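## Task

Press the OSFP module sitting in port 31 (top row, rightmost) fully home so that it latches, using no excessive force, while every other module stays latched and the robot neither topples nor finishes leaning.

## Robot and tools

Robot: TidyBot++, a wheeled base (0.54 m long, 0.50 m wide, 0.38 m high) on four powered casters carrying one seven-joint arm with a two-finger gripper. The shoulder sits 0.12 m ahead of the base centre, 0.68 m up. Link lengths: upper arm 0.42 m, forearm 0.31 m, hand 0.31 m from wrist to the reported hand point. Cameras: base_camera (644x364 pinhole) and wrist_camera (644x476 fisheye, looking along the hand). The arm starts folded, hand pointing down, sticking out up to 0.08 m ahead of the base.

Frames (metres): base frame has its origin on the floor below the base centre, x forward, y left, z up. hand_pose is reported in this frame as the midpoint between the finger pads; the hand's own z axis runs out along the fingers, and the fingers open along its y axis. Odometry frame = base frame at scene start; base_odometry (x, y, heading in rad, left positive, -3.142 to 3.142) is wheel-count only, so slip appears as travel. base_tilt is in degrees, forward and right positive.

Tool move: one action per call. Keys that move things:
- base: an object with any of translate_m (forward +, -2 to 2 m), strafe_m (left +, -2 to 2 m), rotate_rad (counter-clockwise from above +, -6.3 to 6.3 rad). These are offsets relative to where the base is when the command starts, along its axes at that moment.
- joints: an object of absolute targets by name, in radians: joint_1_rad (any angle; positive turns the arm clockwise from above, opposite to heading), joint_2_rad (-2.249 to 2.249, shoulder, 0 = upper arm vertical), joint_3_rad (any), joint_4_rad (-2.579 to 2.579, elbow, 0 = straight), joint_5_rad (any), joint_6_rad (-2.099 to 2.099, wrist), joint_7_rad (any), plus gripper_pos from 0 (open, about 85 mm gap) to 1 (closed). Unbounded joints take the short way; turn more than half a turn in steps.
- target: one flat list of 7 numbers [x, y, z, qw, qx, qy, qz], an absolute hand pose in the base frame, metres then quaternion. With target, joints may only carry gripper_pos.
- speeds: per-action caps; translate_m and strafe_m 0.05 to 0.5 m/s (give only one when combining them), rotate_rad 0.1 to 1.57 rad/s.
- cameras: list of camera names or "all"; [] for none. blocking: true (default) returns once everything rests; false returns in about 0.5 s while motion continues. A call with no action just reports state and images. Unknown keys make a call invalid; out-of-range values get it refused, and then the remaining move, wait and finished_scene calls of that reply are skipped, as they are after any uncommanded stop.

wait(seconds 0 to 10, cameras) reports state without commanding anything; wait(0) shows a non-blocking move under the line "earlier move". stop(cameras) brakes every running motion. zoom_image(camera, region [x0, y0, x1, y1] in pixels, max 504x504) enlarges part of the latest image. finished_scene(scene) ends the current scene (1 or 2) and can't be undone; its result gives the next task.

Result lines: base_status, joint_status, hand_status read done, moving, off_target, not_followed, stopped, contact_stop, time_out, torque_fault or limit_stop_at_motor_heat. "done" for the base only means the wheels turned the commanded amount. hand_pose is measured; hand_target is where the joint targets would put the hand. motor_effort is percent of max torque per motor, peak of last action in brackets. on_its_own lists uncommanded behaviour. "joint command not followed"/"pose unreachable" means a check withheld arm targets (self-collision gives "cause:"). "ARM HIT" means a hard hit on the base or itself. A Motor temperatures line lists arm joints; MOTOR HOT appears at 60 °C, and at 75 °C an OVER-TEMPERATURE FAULT lets the arm sag for 30 to 60 s.

Practical notes: hand targets usually finish within about 3 cm; to correct, add (wanted position minus hand_pose) to the previous target's x, y, z. A hand pointing straight down reaches at most about 0.94 m high, and only near the base. Targets low, forward and close to the base misbehave and may hit the base; nothing stops the arm from hitting the base or furniture, and it keeps pressing. Small repeated joint steps may not move against friction. Blocked joints push harder the farther the target; a torque limit (104.5 N m joints 1 to 4, 51.3 N m joints 5 to 7) freezes the arm for 10 s.

Avoid: ramming modules or the rack, pushing so hard that the base shoves back or two wheels lift, driving or turning while the arm is caught above about 0.6 m, swinging a stretched arm sideways, knocking anything out of the work area, and finishing tilted. To recover from a tilt, retract the arm or back the base away. Push modules gently and watch motor_effort and the cameras to judge latching.

Each tool is called after "Emit:" as name(argument=value, ...), one argument or row to a line, values as JSON.

## Session

I'll start by looking at the current state.

Emit:
move(
)

Scene clock: 0.00 s.
Motor temperatures (°C): [38 33 27 42 39 51 38]
base_odometry: x=+0.000 y=+0.000 heading=+0.000
base_tilt: forward=+0.2 right=+0.0
base_status: not commanded
joint_positions: joint_1_rad=-0.049 joint_2_rad=-0.379 joint_3_rad=+3.101 joint_4_rad=-2.523 joint_5_rad=-0.036 joint_6_rad=-0.856 joint_7_rad=+1.614 gripper_pos=+0.000
joint_status: not commanded
motor_effort: joint_1_rad=+0 joint_2_rad=-2 joint_3_rad=+1 joint_4_rad=+14 joint_5_rad=+0 joint_6_rad=+2 joint_7_rad=-1
hand_pose: x=+0.2696 y=+0.0217 z=+0.5938 quat_wxyz=(-0.008, +0.996, +0.054, +0.070) (m; base frame)
hand_target: x=+0.2695 y=+0.0217 z=+0.5937 quat_wxyz=(-0.008, +0.996, +0.054, +0.070) (m; base frame)
hand_status: not commanded
pictures: base_camera, wrist_camera

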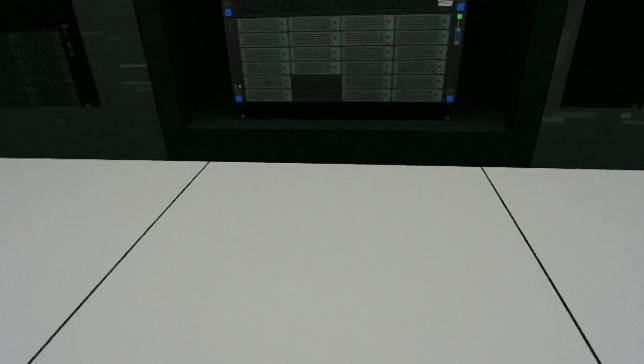

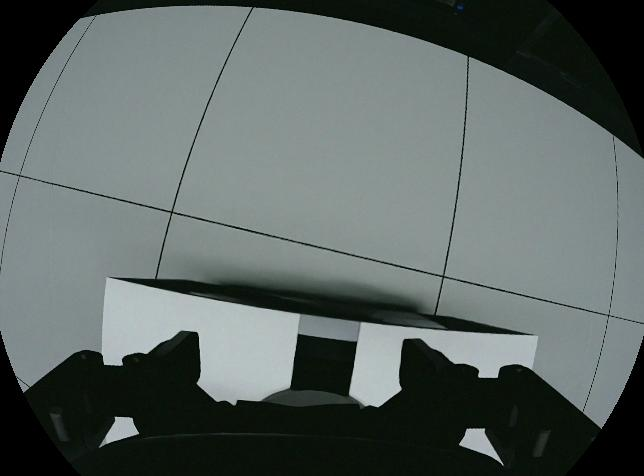

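Emit:
move(
  joints={"joint_1_rad": 0.0, "joint_2_rad": -0.6, "joint_3_rad": 3.14, "joint_4_rad": -2.2, "joint_5_rad": 0.0, "joint_6_rad": 0.03, "joint_7_rad": 1.57},
)

Scene clock: 2.37 s.
Motor temperatures (°C): [38 33 27 42 39 51 38]
move: done
base_odometry: x=+0.000 y=+0.000 heading=+0.000
base_tilt: forward=+0.2 right=+0.0
base_status: not commanded
joint_positions: joint_1_rad=-0.014 joint_2_rad=-0.590 joint_3_rad=+3.122 joint_4_rad=-2.205 joint_5_rad=-0.036 joint_6_rad=-0.039 joint_7_rad=+1.614 gripper_pos=+0.000
joint_status: all done
motor_effort: joint_1_rad=+0(1) joint_2_rad=-2(5) joint_3_rad=+1(2) joint_4_rad=+21(22) joint_5_rad=+0(1) joint_6_rad=+10(10) joint_7_rad=-1(2)
hand_pose: x=+0.5088 y=+0.0170 z=+0.9915 quat_wxyz=(-0.004, +0.736, +0.018, +0.677) (m; base frame)
hand_target: x=+0.5069 y=+0.0022 z=+1.0201 quat_wxyz=(+0.000, +0.707, +0.001, +0.707) (m; base frame)
hand_status: not commanded
pictures: base_camera, wrist_camera

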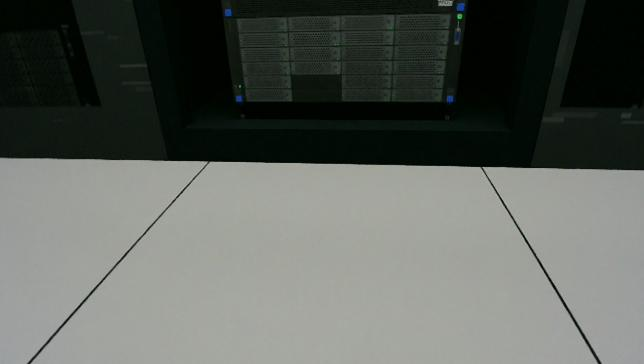

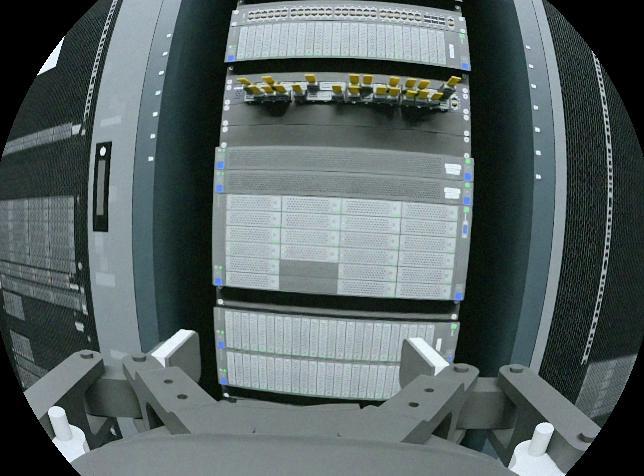

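Emit:
zoom_image(
  camera="wrist_camera",
  region=[210, 50, 490, 160],
)

Emit:
zoom_image(
  camera="wrist_camera",
  region=[380, 60, 480, 120],
)

Scaled by 1.800.

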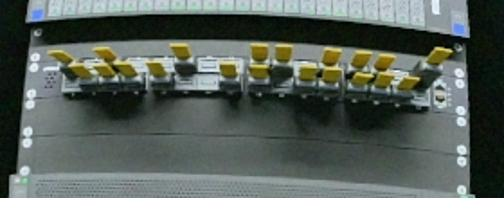

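Scaled by 5.040.

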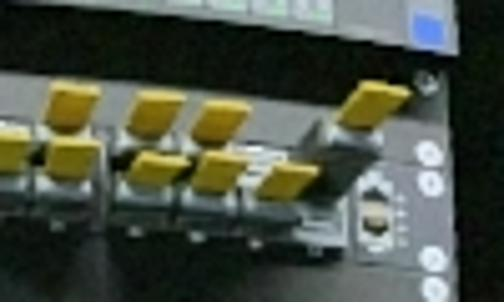

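Emit:
move(
  base={"strafe_m": -0.2},
  joints={"joint_1_rad": 0.03, "joint_2_rad": -0.473, "joint_3_rad": 3.16, "joint_4_rad": -1.478, "joint_5_rad": 0.0, "joint_6_rad": -0.50, "joint_7_rad": 1.57},
)

Scene clock: 6.53 s.
Motor temperatures (°C): [38 33 27 42 39 51 38]
move: done
base_odometry: x=+0.000 y=-0.200 heading=-0.001
base_tilt: forward=+0.2 right=+0.0
base_status: done
joint_positions: joint_1_rad=+0.015 joint_2_rad=-0.493 joint_3_rad=+3.145 joint_4_rad=-1.491 joint_5_rad=-0.036 joint_6_rad=-0.446 joint_7_rad=+1.614 gripper_pos=+0.000
joint_status: all done
motor_effort: joint_1_rad=+0(1) joint_2_rad=-3(3) joint_3_rad=+1(3) joint_4_rad=+19(23) joint_5_rad=+0(3) joint_6_rad=+9(10) joint_7_rad=-1(2)
hand_pose: x=+0.4929 y=-0.0015 z=+1.2625 quat_wxyz=(+0.005, +0.661, +0.003, +0.751) (m; base frame)
hand_target: x=+0.5030 y=-0.0212 z=+1.2454 quat_wxyz=(+0.014, +0.683, -0.019, +0.730) (m; base frame)
hand_status: not commanded
pictures: base_camera, wrist_camera

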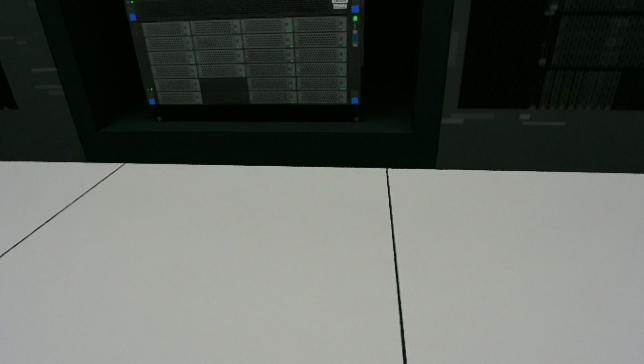

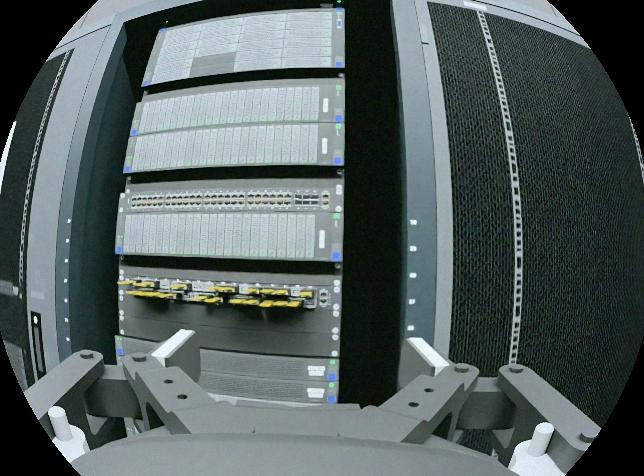

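Emit:
zoom_image(
  camera="wrist_camera",
  region=[110, 250, 350, 350],
)

Emit:
zoom_image(
  camera="wrist_camera",
  region=[260, 270, 350, 320],
)

Scaled by 2.100.

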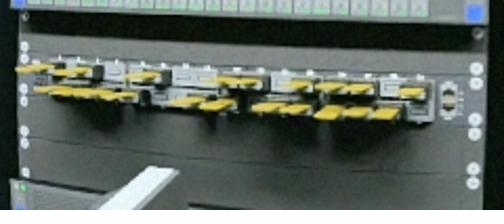

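Scaled by 5.600.

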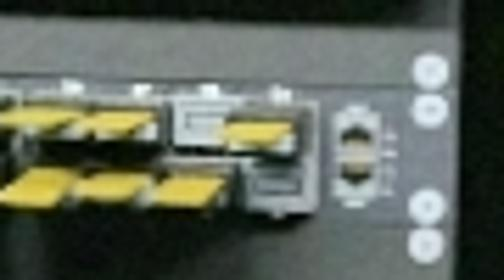

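Emit:
zoom_image(
  camera="base_camera",
  region=[60, 0, 460, 180],
)

Emit:
zoom_image(
  camera="wrist_camera",
  region=[100, 0, 460, 340],
)

Scaled by 1.260.

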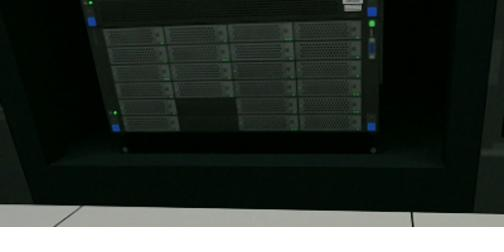

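Scaled by 1.400.

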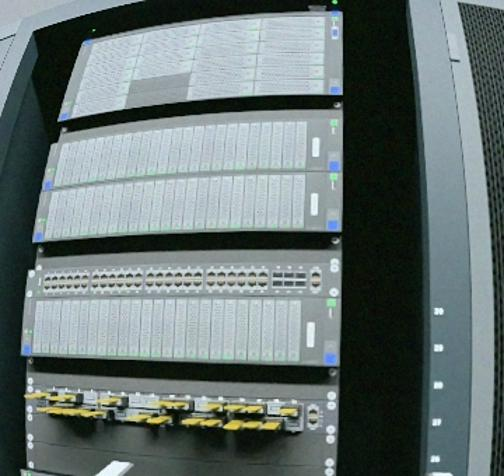

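Emit:
move(
  base={"translate_m": 0.2},
  joints={"joint_1_rad": 0.03, "joint_2_rad": -0.473, "joint_3_rad": 3.16, "joint_4_rad": -1.478, "joint_5_rad": 0.05, "joint_6_rad": -0.65, "joint_7_rad": 1.52, "gripper_pos": 1.0},
)

Scene clock: 9.97 s.
Motor temperatures (°C): [37 33 27 42 39 51 38]
move: done
base_odometry: x=+0.200 y=-0.200 heading=-0.001
base_tilt: forward=+0.2 right=+0.0
base_status: done
joint_positions: joint_1_rad=+0.017 joint_2_rad=-0.471 joint_3_rad=+3.146 joint_4_rad=-1.481 joint_5_rad=+0.015 joint_6_rad=-0.614 joint_7_rad=+1.560 gripper_pos=+0.999
joint_status: all done
motor_effort: joint_1_rad=+0(1) joint_2_rad=-3(7) joint_3_rad=+0(2) joint_4_rad=+19(21) joint_5_rad=+0(1) joint_6_rad=+10(11) joint_7_rad=-1(1)
hand_pose: x=+0.5052 y=-0.0101 z=+1.2072 quat_wxyz=(+0.010, +0.726, -0.010, +0.688) (m; base frame)
hand_target: x=+0.5020 y=-0.0302 z=+1.1989 quat_wxyz=(+0.020, +0.735, -0.034, +0.677) (m; base frame)
hand_status: not commanded
pictures: base_camera, wrist_camera

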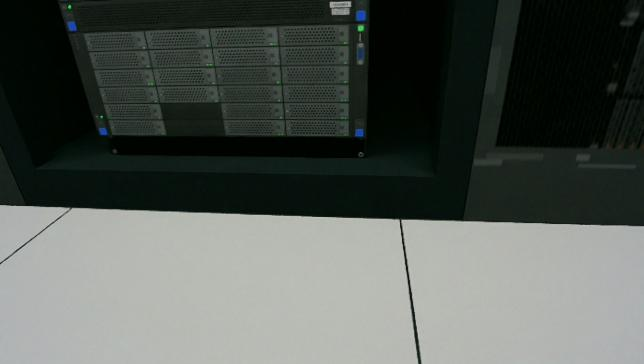

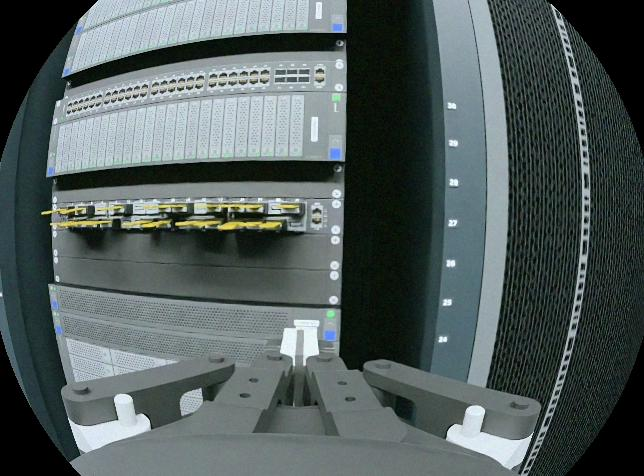

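Emit:
zoom_image(
  camera="wrist_camera",
  region=[30, 40, 190, 320],
)

Emit:
zoom_image(
  camera="wrist_camera",
  region=[200, 40, 360, 320],
)

Scaled by 1.800.

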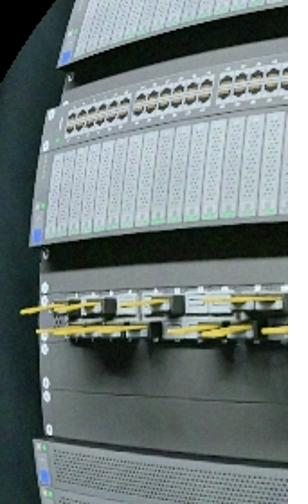

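Scaled by 1.800.

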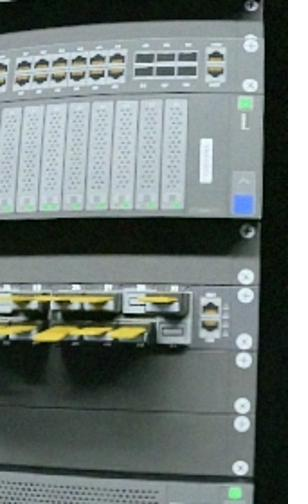

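Emit:
move(
  base={"translate_m": 0.1, "strafe_m": 0.056, "rotate_rad": -0.04},
  joints={"joint_1_rad": 0.0, "joint_2_rad": -0.473, "joint_3_rad": 3.155, "joint_4_rad": -1.478, "joint_5_rad": 0.03, "joint_6_rad": -0.60, "joint_7_rad": 1.52},
)

Scene clock: 14.33 s.
Motor temperatures (°C): [37 33 27 42 39 51 38]
move: done
base_odometry: x=+0.300 y=-0.144 heading=-0.041
base_tilt: forward=+0.2 right=+0.0
base_status: done
joint_positions: joint_1_rad=+0.005 joint_2_rad=-0.466 joint_3_rad=+3.147 joint_4_rad=-1.481 joint_5_rad=+0.015 joint_6_rad=-0.613 joint_7_rad=+1.560 gripper_pos=+0.999
joint_status: all done
motor_effort: joint_1_rad=+0(1) joint_2_rad=-3(8) joint_3_rad=+0(3) joint_4_rad=+19(20) joint_5_rad=+0(2) joint_6_rad=+10(10) joint_7_rad=-1(2)
hand_pose: x=+0.5077 y=-0.0065 z=+1.2061 quat_wxyz=(+0.006, +0.727, -0.007, +0.687) (m; base frame)
hand_target: x=+0.5038 y=-0.0118 z=+1.2143 quat_wxyz=(-0.001, +0.719, -0.022, +0.695) (m; base frame)
hand_status: not commanded
pictures: base_camera, wrist_camera

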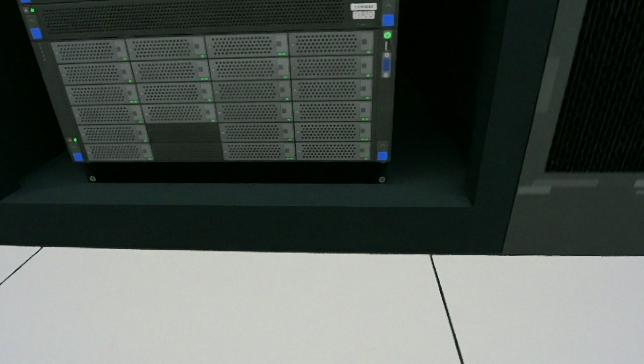

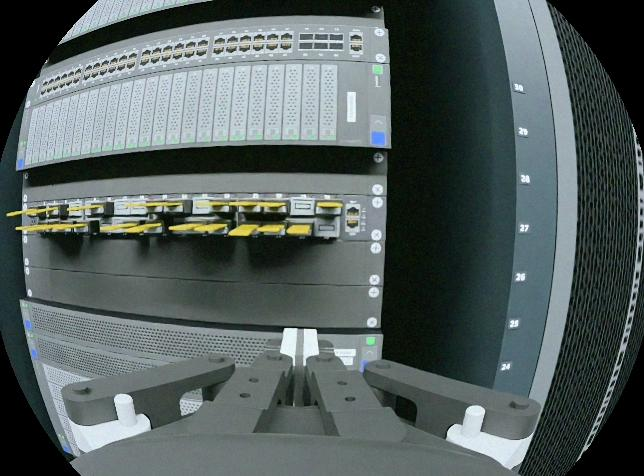

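Emit:
zoom_image(
  camera="wrist_camera",
  region=[280, 185, 370, 250],
)

Scaled by 5.600.

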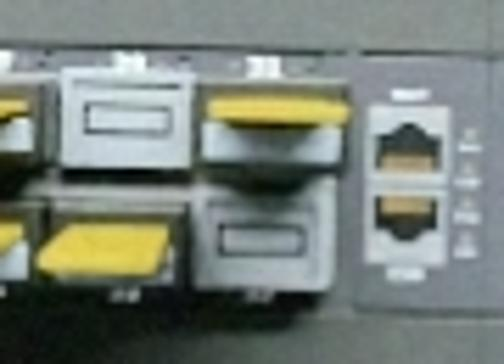

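Emit:
zoom_image(
  camera="wrist_camera",
  region=[0, 10, 200, 350],
)

Emit:
zoom_image(
  camera="wrist_camera",
  region=[250, 0, 450, 340],
)

Scaled by 1.482.

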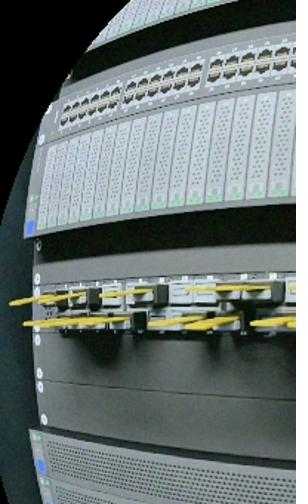

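Scaled by 1.482.

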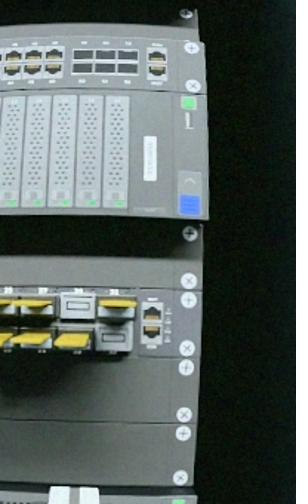

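Emit:
move(
  base={"rotate_rad": -0.045},
  joints={"joint_1_rad": -0.018, "joint_2_rad": -0.394, "joint_3_rad": 3.15, "joint_4_rad": -1.229, "joint_5_rad": 0.0, "joint_6_rad": -0.775, "joint_7_rad": 1.52},
)

Scene clock: 19.03 s.
Motor temperatures (°C): [37 33 27 42 39 51 38]
move: done
base_odometry: x=+0.301 y=-0.144 heading=-0.086
base_tilt: forward=+0.2 right=+0.0
base_status: done
joint_positions: joint_1_rad=-0.004 joint_2_rad=-0.414 joint_3_rad=+3.149 joint_4_rad=-1.241 joint_5_rad=+0.015 joint_6_rad=-0.720 joint_7_rad=+1.560 gripper_pos=+0.999
joint_status: all done
motor_effort: joint_1_rad=+0(1) joint_2_rad=-4(6) joint_3_rad=+0(2) joint_4_rad=+17(21) joint_5_rad=+0(2) joint_6_rad=+9(10) joint_7_rad=-1(2)
hand_pose: x=+0.4924 y=-0.0047 z=+1.2870 quat_wxyz=(+0.004, +0.699, -0.005, +0.715) (m; base frame)
hand_target: x=+0.5017 y=+0.0034 z=+1.2692 quat_wxyz=(-0.022, +0.721, -0.016, +0.693) (m; base frame)
hand_status: not commanded
pictures: base_camera, wrist_camera

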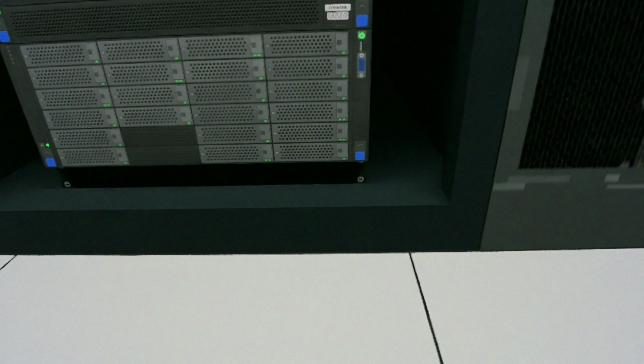

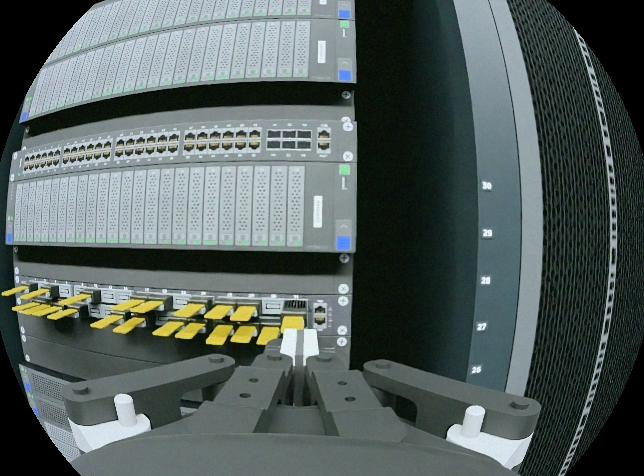

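Emit:
zoom_image(
  camera="wrist_camera",
  region=[230, 270, 350, 370],
)

Emit:
zoom_image(
  camera="wrist_camera",
  region=[0, 260, 240, 370],
)

Scaled by 4.200.

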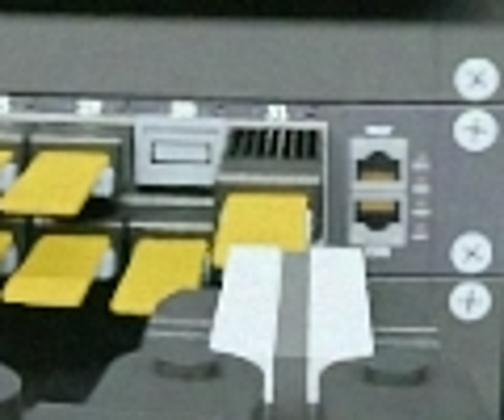

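Scaled by 2.100.

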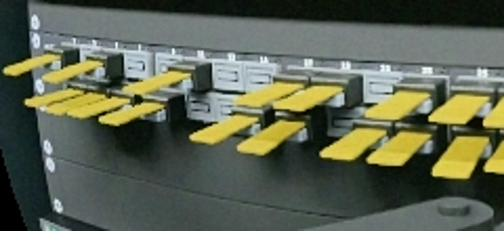

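Emit:
move(
  base={"strafe_m": 0.006},
  joints={"joint_1_rad": -0.018, "joint_2_rad": -0.394, "joint_3_rad": 3.15, "joint_4_rad": -1.229, "joint_5_rad": 0.0, "joint_6_rad": -0.80, "joint_7_rad": -0.05, "gripper_pos": 0.9},
)

Emit:
zoom_image(
  camera="wrist_camera",
  region=[220, 240, 400, 400],
)

Scene clock: 24.03 s.
Motor temperatures (°C): [37 33 27 42 39 50 38]
move: done
base_odometry: x=+0.301 y=-0.138 heading=-0.086
base_tilt: forward=+0.2 right=+0.0
base_status: done
joint_positions: joint_1_rad=-0.005 joint_2_rad=-0.412 joint_3_rad=+3.149 joint_4_rad=-1.241 joint_5_rad=+0.015 joint_6_rad=-0.747 joint_7_rad=-0.003 gripper_pos=+0.900
joint_status: all done
motor_effort: joint_1_rad=+0(1) joint_2_rad=-4(5) joint_3_rad=+0(3) joint_4_rad=+18(18) joint_5_rad=+1(1) joint_6_rad=+10(10) joint_7_rad=+0(2)
hand_pose: x=+0.4934 y=-0.0042 z=+1.2782 quat_wxyz=(-0.495, +0.499, -0.503, +0.503) (m; base frame)
hand_target: x=+0.5013 y=+0.0034 z=+1.2614 quat_wxyz=(-0.499, +0.505, -0.527, +0.468) (m; base frame)
hand_status: not commanded
pictures: base_camera, wrist_camera

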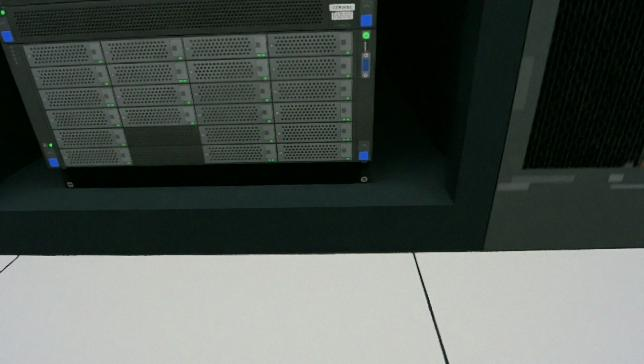

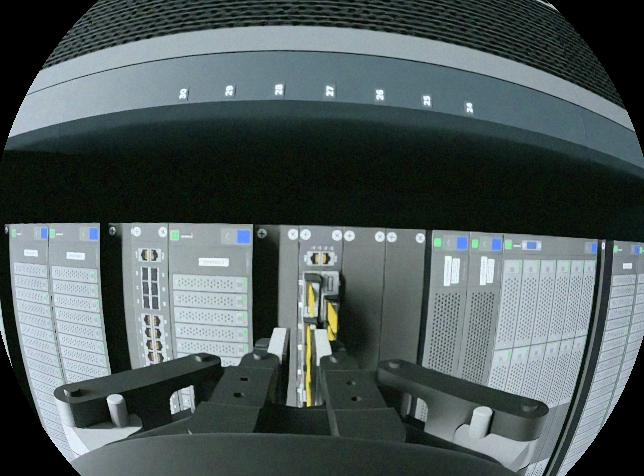

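Scaled by 2.800.

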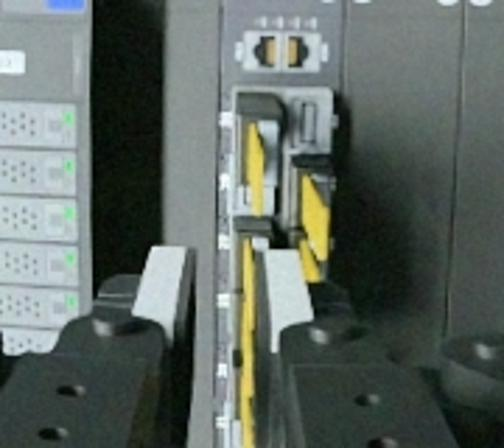

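Emit:
move(
  joints={"joint_1_rad": -0.018, "joint_2_rad": -0.44, "joint_3_rad": 3.15, "joint_4_rad": -1.29, "joint_5_rad": 0.0, "joint_6_rad": -0.669, "joint_7_rad": -0.05, "gripper_pos": 0.93},
  cameras=["wrist_camera"],
)

Emit:
zoom_image(
  camera="wrist_camera",
  region=[240, 250, 380, 370],
)

Scene clock: 25.80 s.
Motor temperatures (°C): [37 33 27 42 39 50 38]
move: done
base_odometry: x=+0.301 y=-0.138 heading=-0.086
base_tilt: forward=+0.2 right=+0.0
base_status: not commanded
joint_positions: joint_1_rad=-0.005 joint_2_rad=-0.427 joint_3_rad=+3.149 joint_4_rad=-1.277 joint_5_rad=+0.015 joint_6_rad=-0.702 joint_7_rad=-0.003 gripper_pos=+0.930
joint_status: all done
motor_effort: joint_1_rad=+0(1) joint_2_rad=-4(5) joint_3_rad=+0(1) joint_4_rad=+18(19) joint_5_rad=+1(1) joint_6_rad=+10(10) joint_7_rad=-1(2)
hand_pose: x=+0.4920 y=-0.0041 z=+1.2780 quat_wxyz=(-0.501, +0.494, -0.497, +0.509) (m; base frame)
hand_target: x=+0.4869 y=+0.0030 z=+1.2861 quat_wxyz=(-0.529, +0.476, -0.497, +0.496) (m; base frame)
hand_status: not commanded
pictures: wrist_camera

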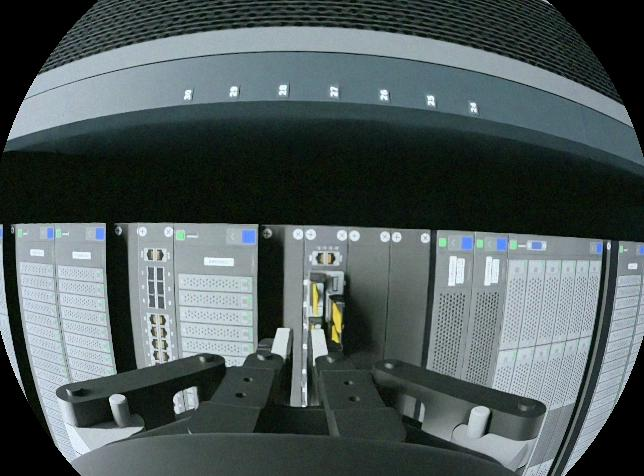

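Scaled by 3.600.

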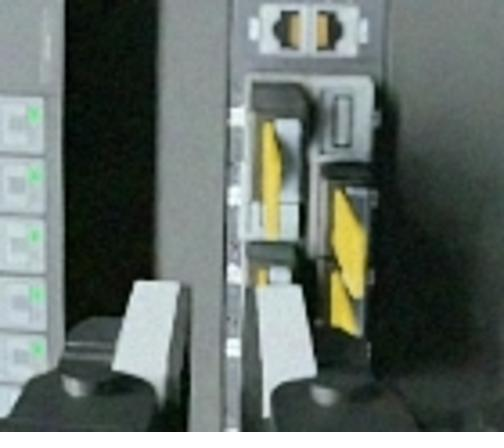

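Emit:
move(
  joints={"joint_1_rad": -0.018, "joint_2_rad": -0.445, "joint_3_rad": 3.15, "joint_4_rad": -1.3045, "joint_5_rad": 0.0, "joint_6_rad": -0.765, "joint_7_rad": -0.05, "gripper_pos": 0.93},
  base={"translate_m": 0.02},
  cameras=["wrist_camera"],
)

Emit:
zoom_image(
  camera="wrist_camera",
  region=[270, 255, 350, 335],
)

Scene clock: 27.23 s.
Motor temperatures (°C): [37 33 27 42 39 50 38]
move: done
base_odometry: x=+0.321 y=-0.140 heading=-0.086
base_tilt: forward=+0.2 right=+0.0
base_status: done
joint_positions: joint_1_rad=-0.005 joint_2_rad=-0.437 joint_3_rad=+3.149 joint_4_rad=-1.288 joint_5_rad=+0.015 joint_6_rad=-0.762 joint_7_rad=-0.003 gripper_pos=+0.930
joint_status: all done
motor_effort: joint_1_rad=+0(1) joint_2_rad=-4(7) joint_3_rad=+1(2) joint_4_rad=+18(19) joint_5_rad=+0(1) joint_6_rad=+10(10) joint_7_rad=+0(1)
hand_pose: x=+0.4885 y=-0.0043 z=+1.2570 quat_wxyz=(-0.485, +0.509, -0.512, +0.493) (m; base frame)
hand_target: x=+0.4870 y=+0.0031 z=+1.2501 quat_wxyz=(-0.502, +0.502, -0.524, +0.471) (m; base frame)
hand_status: not commanded
pictures: wrist_camera

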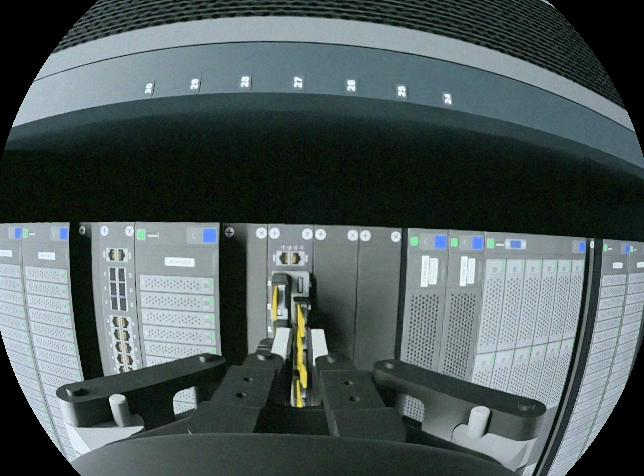

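Scaled by 6.300.

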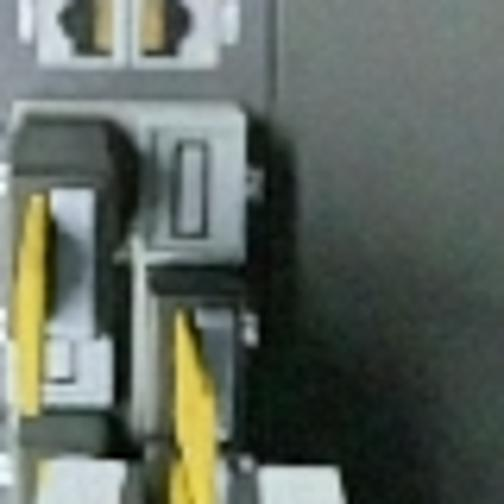

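Emit:
move(
  joints={"joint_6_rad": -0.685},
  cameras=["wrist_camera"],
)

Emit:
zoom_image(
  camera="wrist_camera",
  region=[260, 255, 350, 345],
)

Scene clock: 28.53 s.
Motor temperatures (°C): [37 33 27 42 39 50 38]
move: done
base_odometry: x=+0.321 y=-0.140 heading=-0.086
base_tilt: forward=+0.2 right=+0.0
base_status: not commanded
joint_positions: joint_1_rad=-0.005 joint_2_rad=-0.437 joint_3_rad=+3.149 joint_4_rad=-1.289 joint_5_rad=+0.015 joint_6_rad=-0.706 joint_7_rad=-0.003 gripper_pos=+0.930
joint_status: all done
motor_effort: joint_1_rad=-1(1) joint_2_rad=-3(4) joint_3_rad=+1(1) joint_4_rad=+17(19) joint_5_rad=+1(1) joint_6_rad=+10(11) joint_7_rad=+0(1)
hand_pose: x=+0.4891 y=-0.0041 z=+1.2737 quat_wxyz=(-0.499, +0.495, -0.499, +0.507) (m; base frame)
hand_target: x=+0.4873 y=+0.0030 z=+1.2750 quat_wxyz=(-0.522, +0.483, -0.504, +0.490) (m; base frame)
hand_status: not commanded
pictures: wrist_camera

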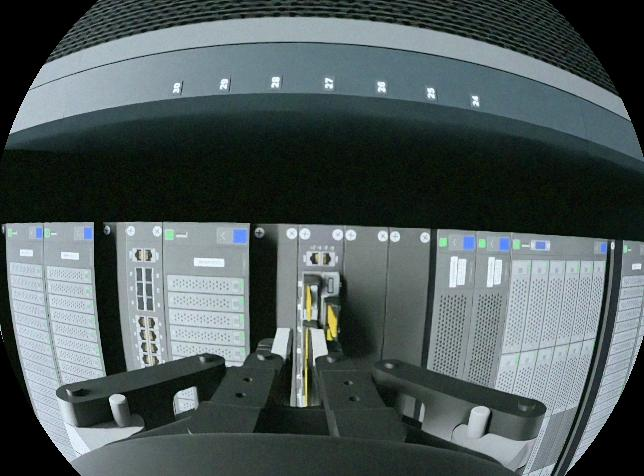

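Scaled by 5.600.

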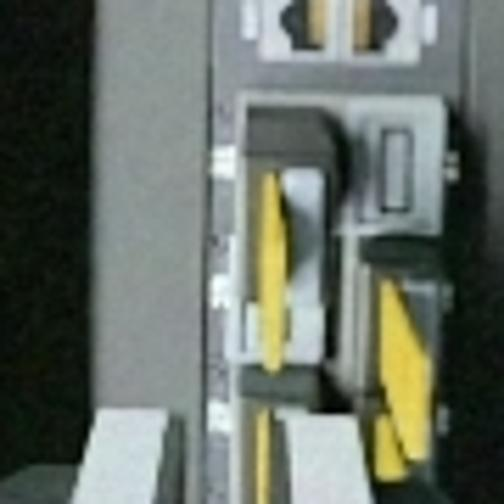

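Emit:
move(
  joints={"joint_4_rad": -1.3135},
  base={"translate_m": 0.02},
  cameras=["wrist_camera"],
)

Emit:
zoom_image(
  camera="wrist_camera",
  region=[260, 255, 350, 345],
)

Scene clock: 29.53 s.
Motor temperatures (°C): [37 33 27 42 39 50 38]
move: done
base_odometry: x=+0.342 y=-0.142 heading=-0.086
base_tilt: forward=+0.2 right=+0.0
base_status: done
joint_positions: joint_1_rad=-0.005 joint_2_rad=-0.437 joint_3_rad=+3.149 joint_4_rad=-1.296 joint_5_rad=+0.015 joint_6_rad=-0.706 joint_7_rad=-0.003 gripper_pos=+0.930
joint_status: all done
motor_effort: joint_1_rad=+0(1) joint_2_rad=-3(7) joint_3_rad=+0(1) joint_4_rad=+18(19) joint_5_rad=+0(1) joint_6_rad=+10(10) joint_7_rad=+0(1)
hand_pose: x=+0.4902 y=-0.0041 z=+1.2702 quat_wxyz=(-0.497, +0.497, -0.500, +0.505) (m; base frame)
hand_target: x=+0.4892 y=+0.0031 z=+1.2701 quat_wxyz=(-0.520, +0.485, -0.506, +0.488) (m; base frame)
hand_status: not commanded
pictures: wrist_camera

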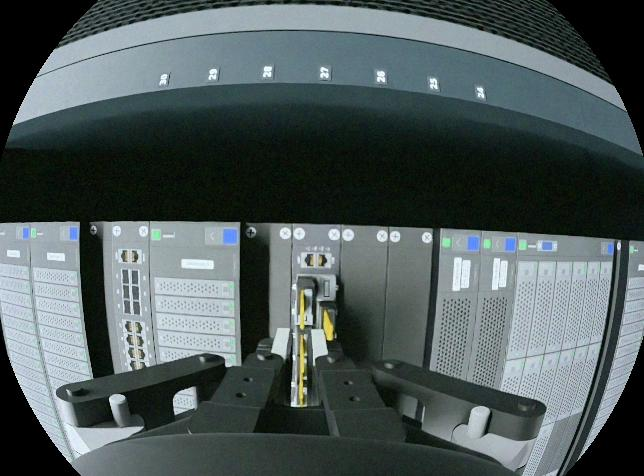

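Scaled by 5.600.

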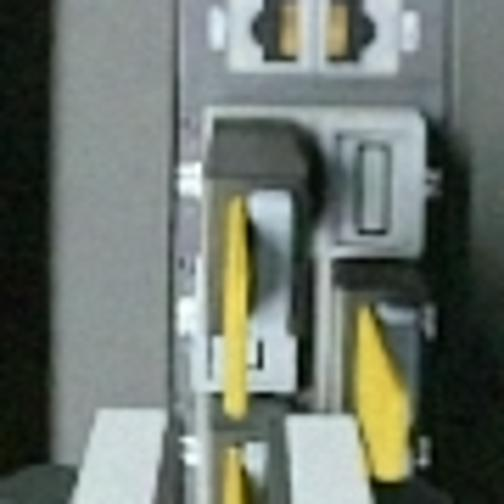

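Emit:
move(
  base={"translate_m": 0.03},
  cameras=["wrist_camera"],
)

Emit:
zoom_image(
  camera="wrist_camera",
  region=[260, 255, 350, 345],
)

Scene clock: 31.63 s.
Motor temperatures (°C): [37 33 27 42 39 50 38]
move: done
base_odometry: x=+0.372 y=-0.144 heading=-0.086
base_tilt: forward=+0.2 right=+0.0
base_status: done
joint_positions: joint_1_rad=-0.005 joint_2_rad=-0.437 joint_3_rad=+3.149 joint_4_rad=-1.299 joint_5_rad=+0.015 joint_6_rad=-0.706 joint_7_rad=-0.003 gripper_pos=+0.930
joint_status: not commanded
motor_effort: joint_1_rad=-1(1) joint_2_rad=-4(8) joint_3_rad=+1(1) joint_4_rad=+18(19) joint_5_rad=+0(1) joint_6_rad=+10(10) joint_7_rad=+0(1)
hand_pose: x=+0.4909 y=-0.0041 z=+1.2686 quat_wxyz=(-0.497, +0.498, -0.501, +0.505) (m; base frame)
hand_target: x=+0.4892 y=+0.0031 z=+1.2701 quat_wxyz=(-0.520, +0.485, -0.506, +0.488) (m; base frame)
hand_status: not commanded
pictures: wrist_camera

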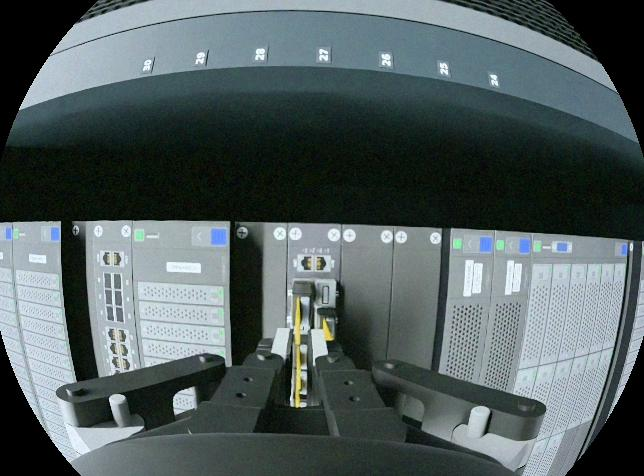

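Scaled by 5.600.

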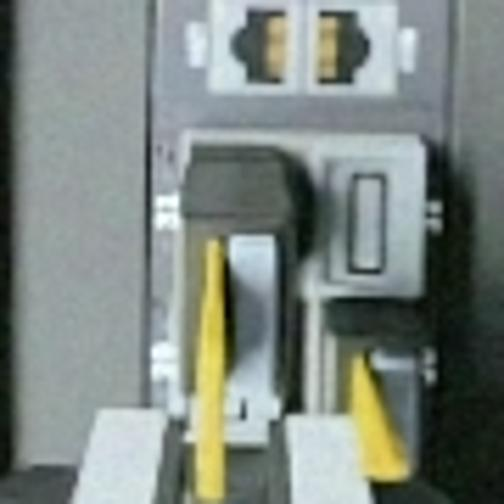

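Emit:
move(
  base={"translate_m": 0.02},
  joints={"joint_2_rad": -0.4495},
  cameras=["wrist_camera"],
)

Emit:
zoom_image(
  camera="wrist_camera",
  region=[260, 265, 350, 355],
)

Scene clock: 33.10 s.
Motor temperatures (°C): [37 33 27 42 39 50 38]
move: done
base_odometry: x=+0.392 y=-0.146 heading=-0.086
base_tilt: forward=+0.2 right=+0.0
base_status: done
joint_positions: joint_1_rad=-0.005 joint_2_rad=-0.442 joint_3_rad=+3.149 joint_4_rad=-1.300 joint_5_rad=+0.015 joint_6_rad=-0.706 joint_7_rad=-0.003 gripper_pos=+0.930
joint_status: all done
motor_effort: joint_1_rad=+0(1) joint_2_rad=-3(8) joint_3_rad=+0(1) joint_4_rad=+18(19) joint_5_rad=+0(1) joint_6_rad=+9(10) joint_7_rad=+0(1)
hand_pose: x=+0.4881 y=-0.0041 z=+1.2700 quat_wxyz=(-0.498, +0.497, -0.500, +0.506) (m; base frame)
hand_target: x=+0.4865 y=+0.0030 z=+1.2718 quat_wxyz=(-0.521, +0.484, -0.505, +0.489) (m; base frame)
hand_status: not commanded
pictures: wrist_camera

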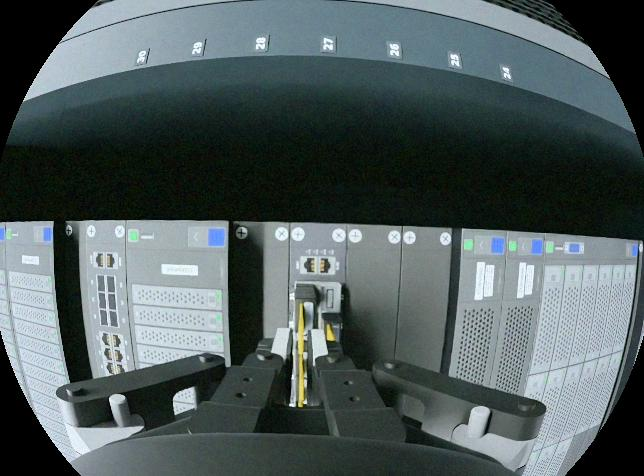

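Scaled by 5.600.

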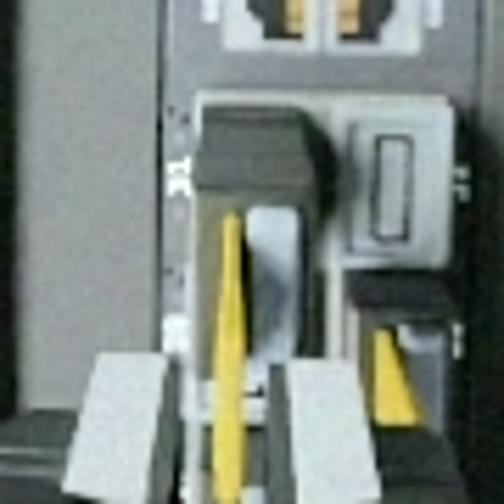

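Emit:
move(
  base={"translate_m": 0.03},
  cameras=["wrist_camera"],
)

Emit:
zoom_image(
  camera="wrist_camera",
  region=[260, 275, 350, 365],
)

Scene clock: 34.10 s.
Motor temperatures (°C): [37 33 27 42 39 50 38]
move: done
base_odometry: x=+0.422 y=-0.148 heading=-0.086
base_tilt: forward=+0.2 right=+0.0
base_status: done
joint_positions: joint_1_rad=-0.005 joint_2_rad=-0.453 joint_3_rad=+3.149 joint_4_rad=-1.300 joint_5_rad=+0.015 joint_6_rad=-0.706 joint_7_rad=-0.003 gripper_pos=+0.930
joint_status: not commanded
motor_effort: joint_1_rad=+0(1) joint_2_rad=+0(4) joint_3_rad=+0(1) joint_4_rad=+17(18) joint_5_rad=+0(1) joint_6_rad=+9(10) joint_7_rad=+0(1)
hand_pose: x=+0.4815 y=-0.0042 z=+1.2740 quat_wxyz=(-0.501, +0.494, -0.497, +0.508) (m; base frame)
hand_target: x=+0.4865 y=+0.0030 z=+1.2718 quat_wxyz=(-0.521, +0.484, -0.505, +0.489) (m; base frame)
hand_status: not commanded
pictures: wrist_camera

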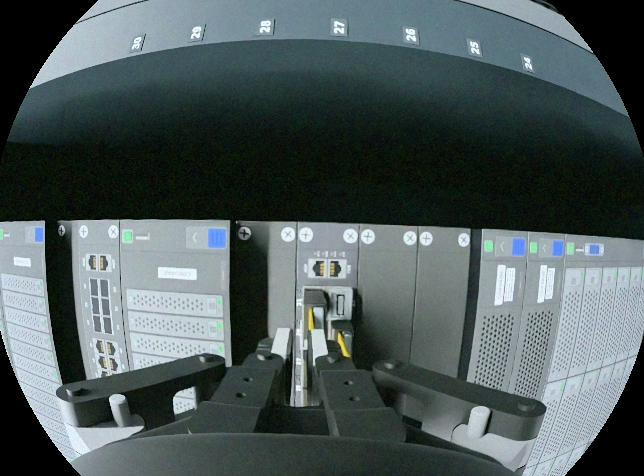

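Scaled by 5.600.

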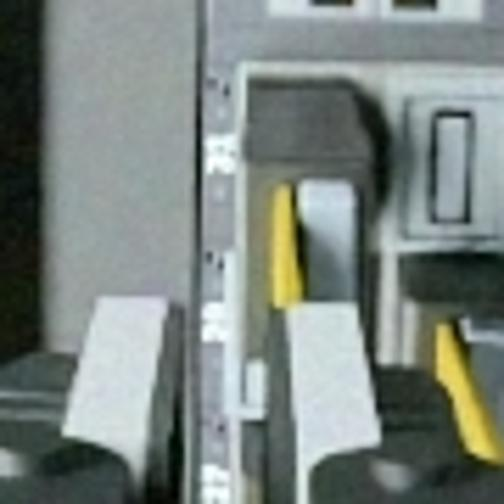

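Emit:
zoom_image(
  camera="wrist_camera",
  region=[270, 270, 370, 370],
)

Scaled by 5.040.

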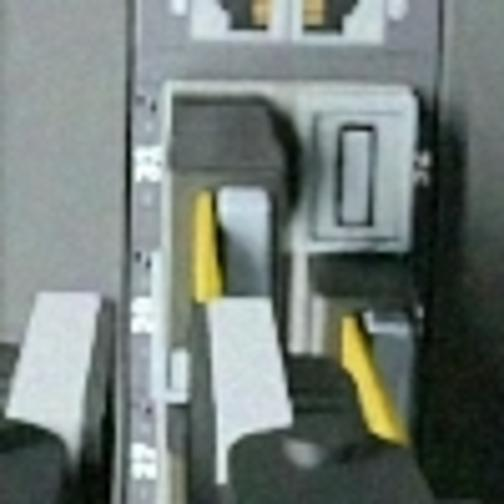

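Emit:
move(
  base={"translate_m": -0.02},
  joints={"joint_2_rad": -0.43},
  cameras=["wrist_camera"],
)

Emit:
zoom_image(
  camera="wrist_camera",
  region=[260, 265, 360, 365],
)

Scene clock: 38.07 s.
Motor temperatures (°C): [37 33 27 42 39 50 38]
move: done
base_odometry: x=+0.401 y=-0.146 heading=-0.086
base_tilt: forward=+0.2 right=+0.0
base_status: done
joint_positions: joint_1_rad=-0.005 joint_2_rad=-0.437 joint_3_rad=+3.149 joint_4_rad=-1.300 joint_5_rad=+0.015 joint_6_rad=-0.706 joint_7_rad=-0.003 gripper_pos=+0.930
joint_status: all done
motor_effort: joint_1_rad=+0(1) joint_2_rad=-3(6) joint_3_rad=+1(1) joint_4_rad=+17(19) joint_5_rad=+0(1) joint_6_rad=+10(10) joint_7_rad=-1(1)
hand_pose: x=+0.4912 y=-0.0041 z=+1.2678 quat_wxyz=(-0.496, +0.498, -0.501, +0.504) (m; base frame)
hand_target: x=+0.4980 y=+0.0032 z=+1.2645 quat_wxyz=(-0.516, +0.489, -0.510, +0.484) (m; base frame)
hand_status: not commanded
pictures: wrist_camera

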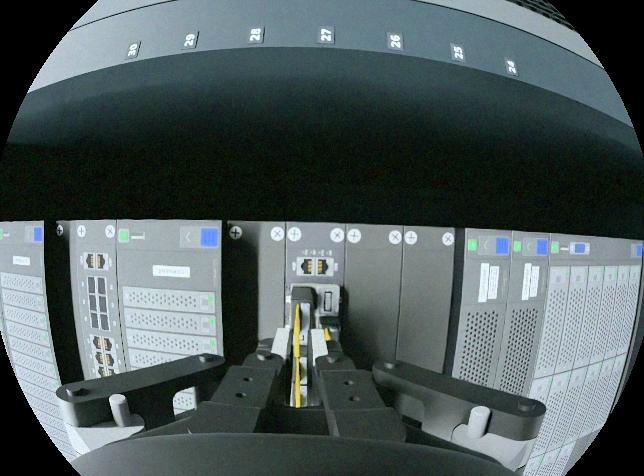

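Scaled by 5.040.

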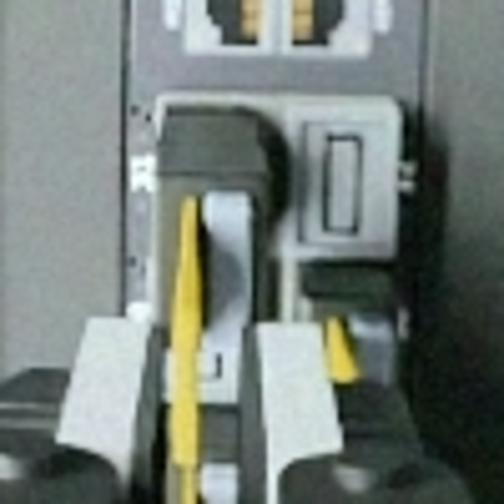

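Emit:
move(
  cameras=["wrist_camera"],
)

Emit:
zoom_image(
  camera="wrist_camera",
  region=[200, 150, 400, 350],
)

Scene clock: 38.60 s.
Motor temperatures (°C): [37 33 27 42 39 50 38]
base_odometry: x=+0.401 y=-0.146 heading=-0.086
base_tilt: forward=+0.2 right=+0.0
base_status: done
joint_positions: joint_1_rad=-0.005 joint_2_rad=-0.437 joint_3_rad=+3.149 joint_4_rad=-1.300 joint_5_rad=+0.015 joint_6_rad=-0.706 joint_7_rad=-0.003 gripper_pos=+0.930
joint_status: all done
motor_effort: joint_1_rad=+0(1) joint_2_rad=-4(6) joint_3_rad=+0(1) joint_4_rad=+18(19) joint_5_rad=+1(1) joint_6_rad=+10(10) joint_7_rad=+0(1)
hand_pose: x=+0.4912 y=-0.0041 z=+1.2678 quat_wxyz=(-0.496, +0.498, -0.501, +0.504) (m; base frame)
hand_target: x=+0.4980 y=+0.0032 z=+1.2645 quat_wxyz=(-0.516, +0.489, -0.510, +0.484) (m; base frame)
hand_status: not commanded
pictures: wrist_camera

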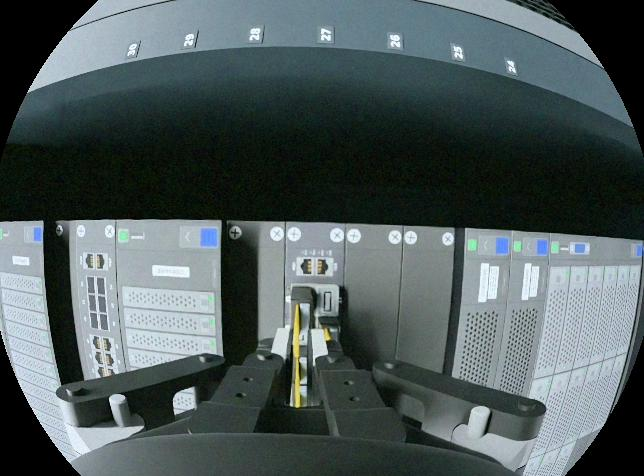

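Scaled by 2.520.

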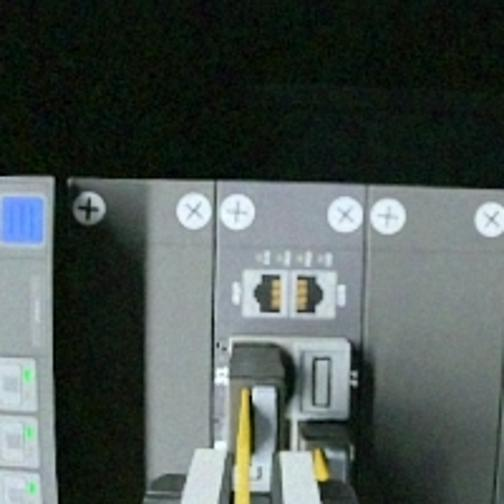

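Emit:
zoom_image(
  camera="wrist_camera",
  region=[260, 270, 360, 420],
)

Emit:
zoom_image(
  camera="wrist_camera",
  region=[265, 275, 345, 355],
)

Scaled by 3.360.

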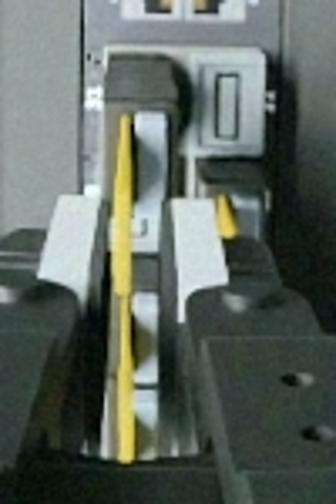

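Scaled by 6.300.

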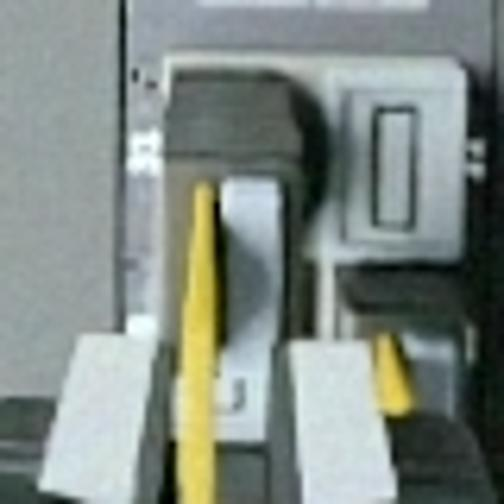

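Emit:
zoom_image(
  camera="wrist_camera",
  region=[280, 330, 320, 380],
)

Emit:
zoom_image(
  camera="wrist_camera",
  region=[280, 370, 320, 420],
)

Scaled by 10.080.

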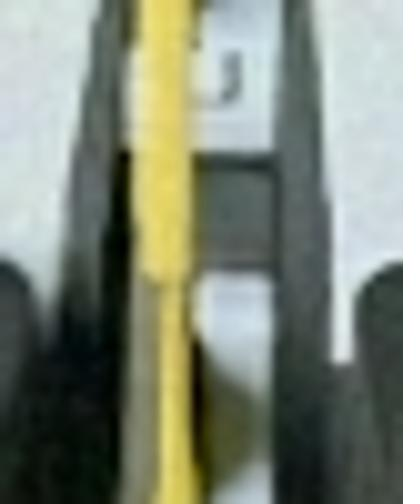

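Scaled by 10.080.

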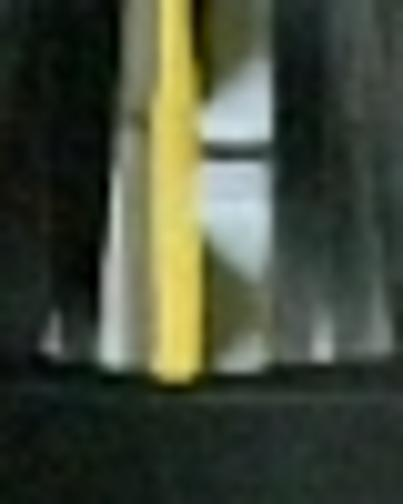

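Emit:
zoom_image(
  camera="wrist_camera",
  region=[280, 280, 320, 320],
)

Emit:
zoom_image(
  camera="wrist_camera",
  region=[310, 305, 350, 345],
)

Scaled by 12.600.

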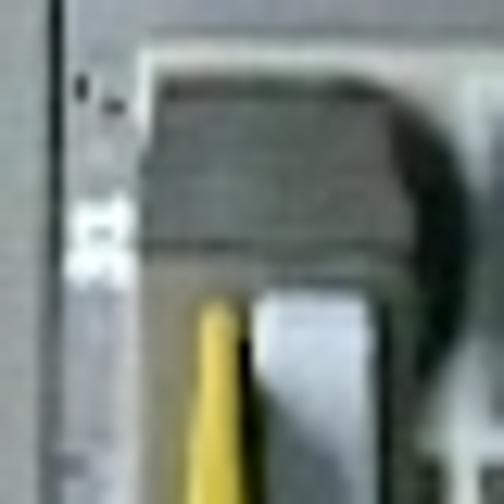

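Scaled by 12.600.

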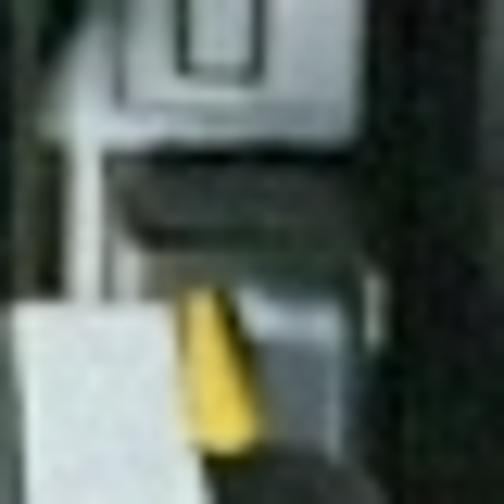

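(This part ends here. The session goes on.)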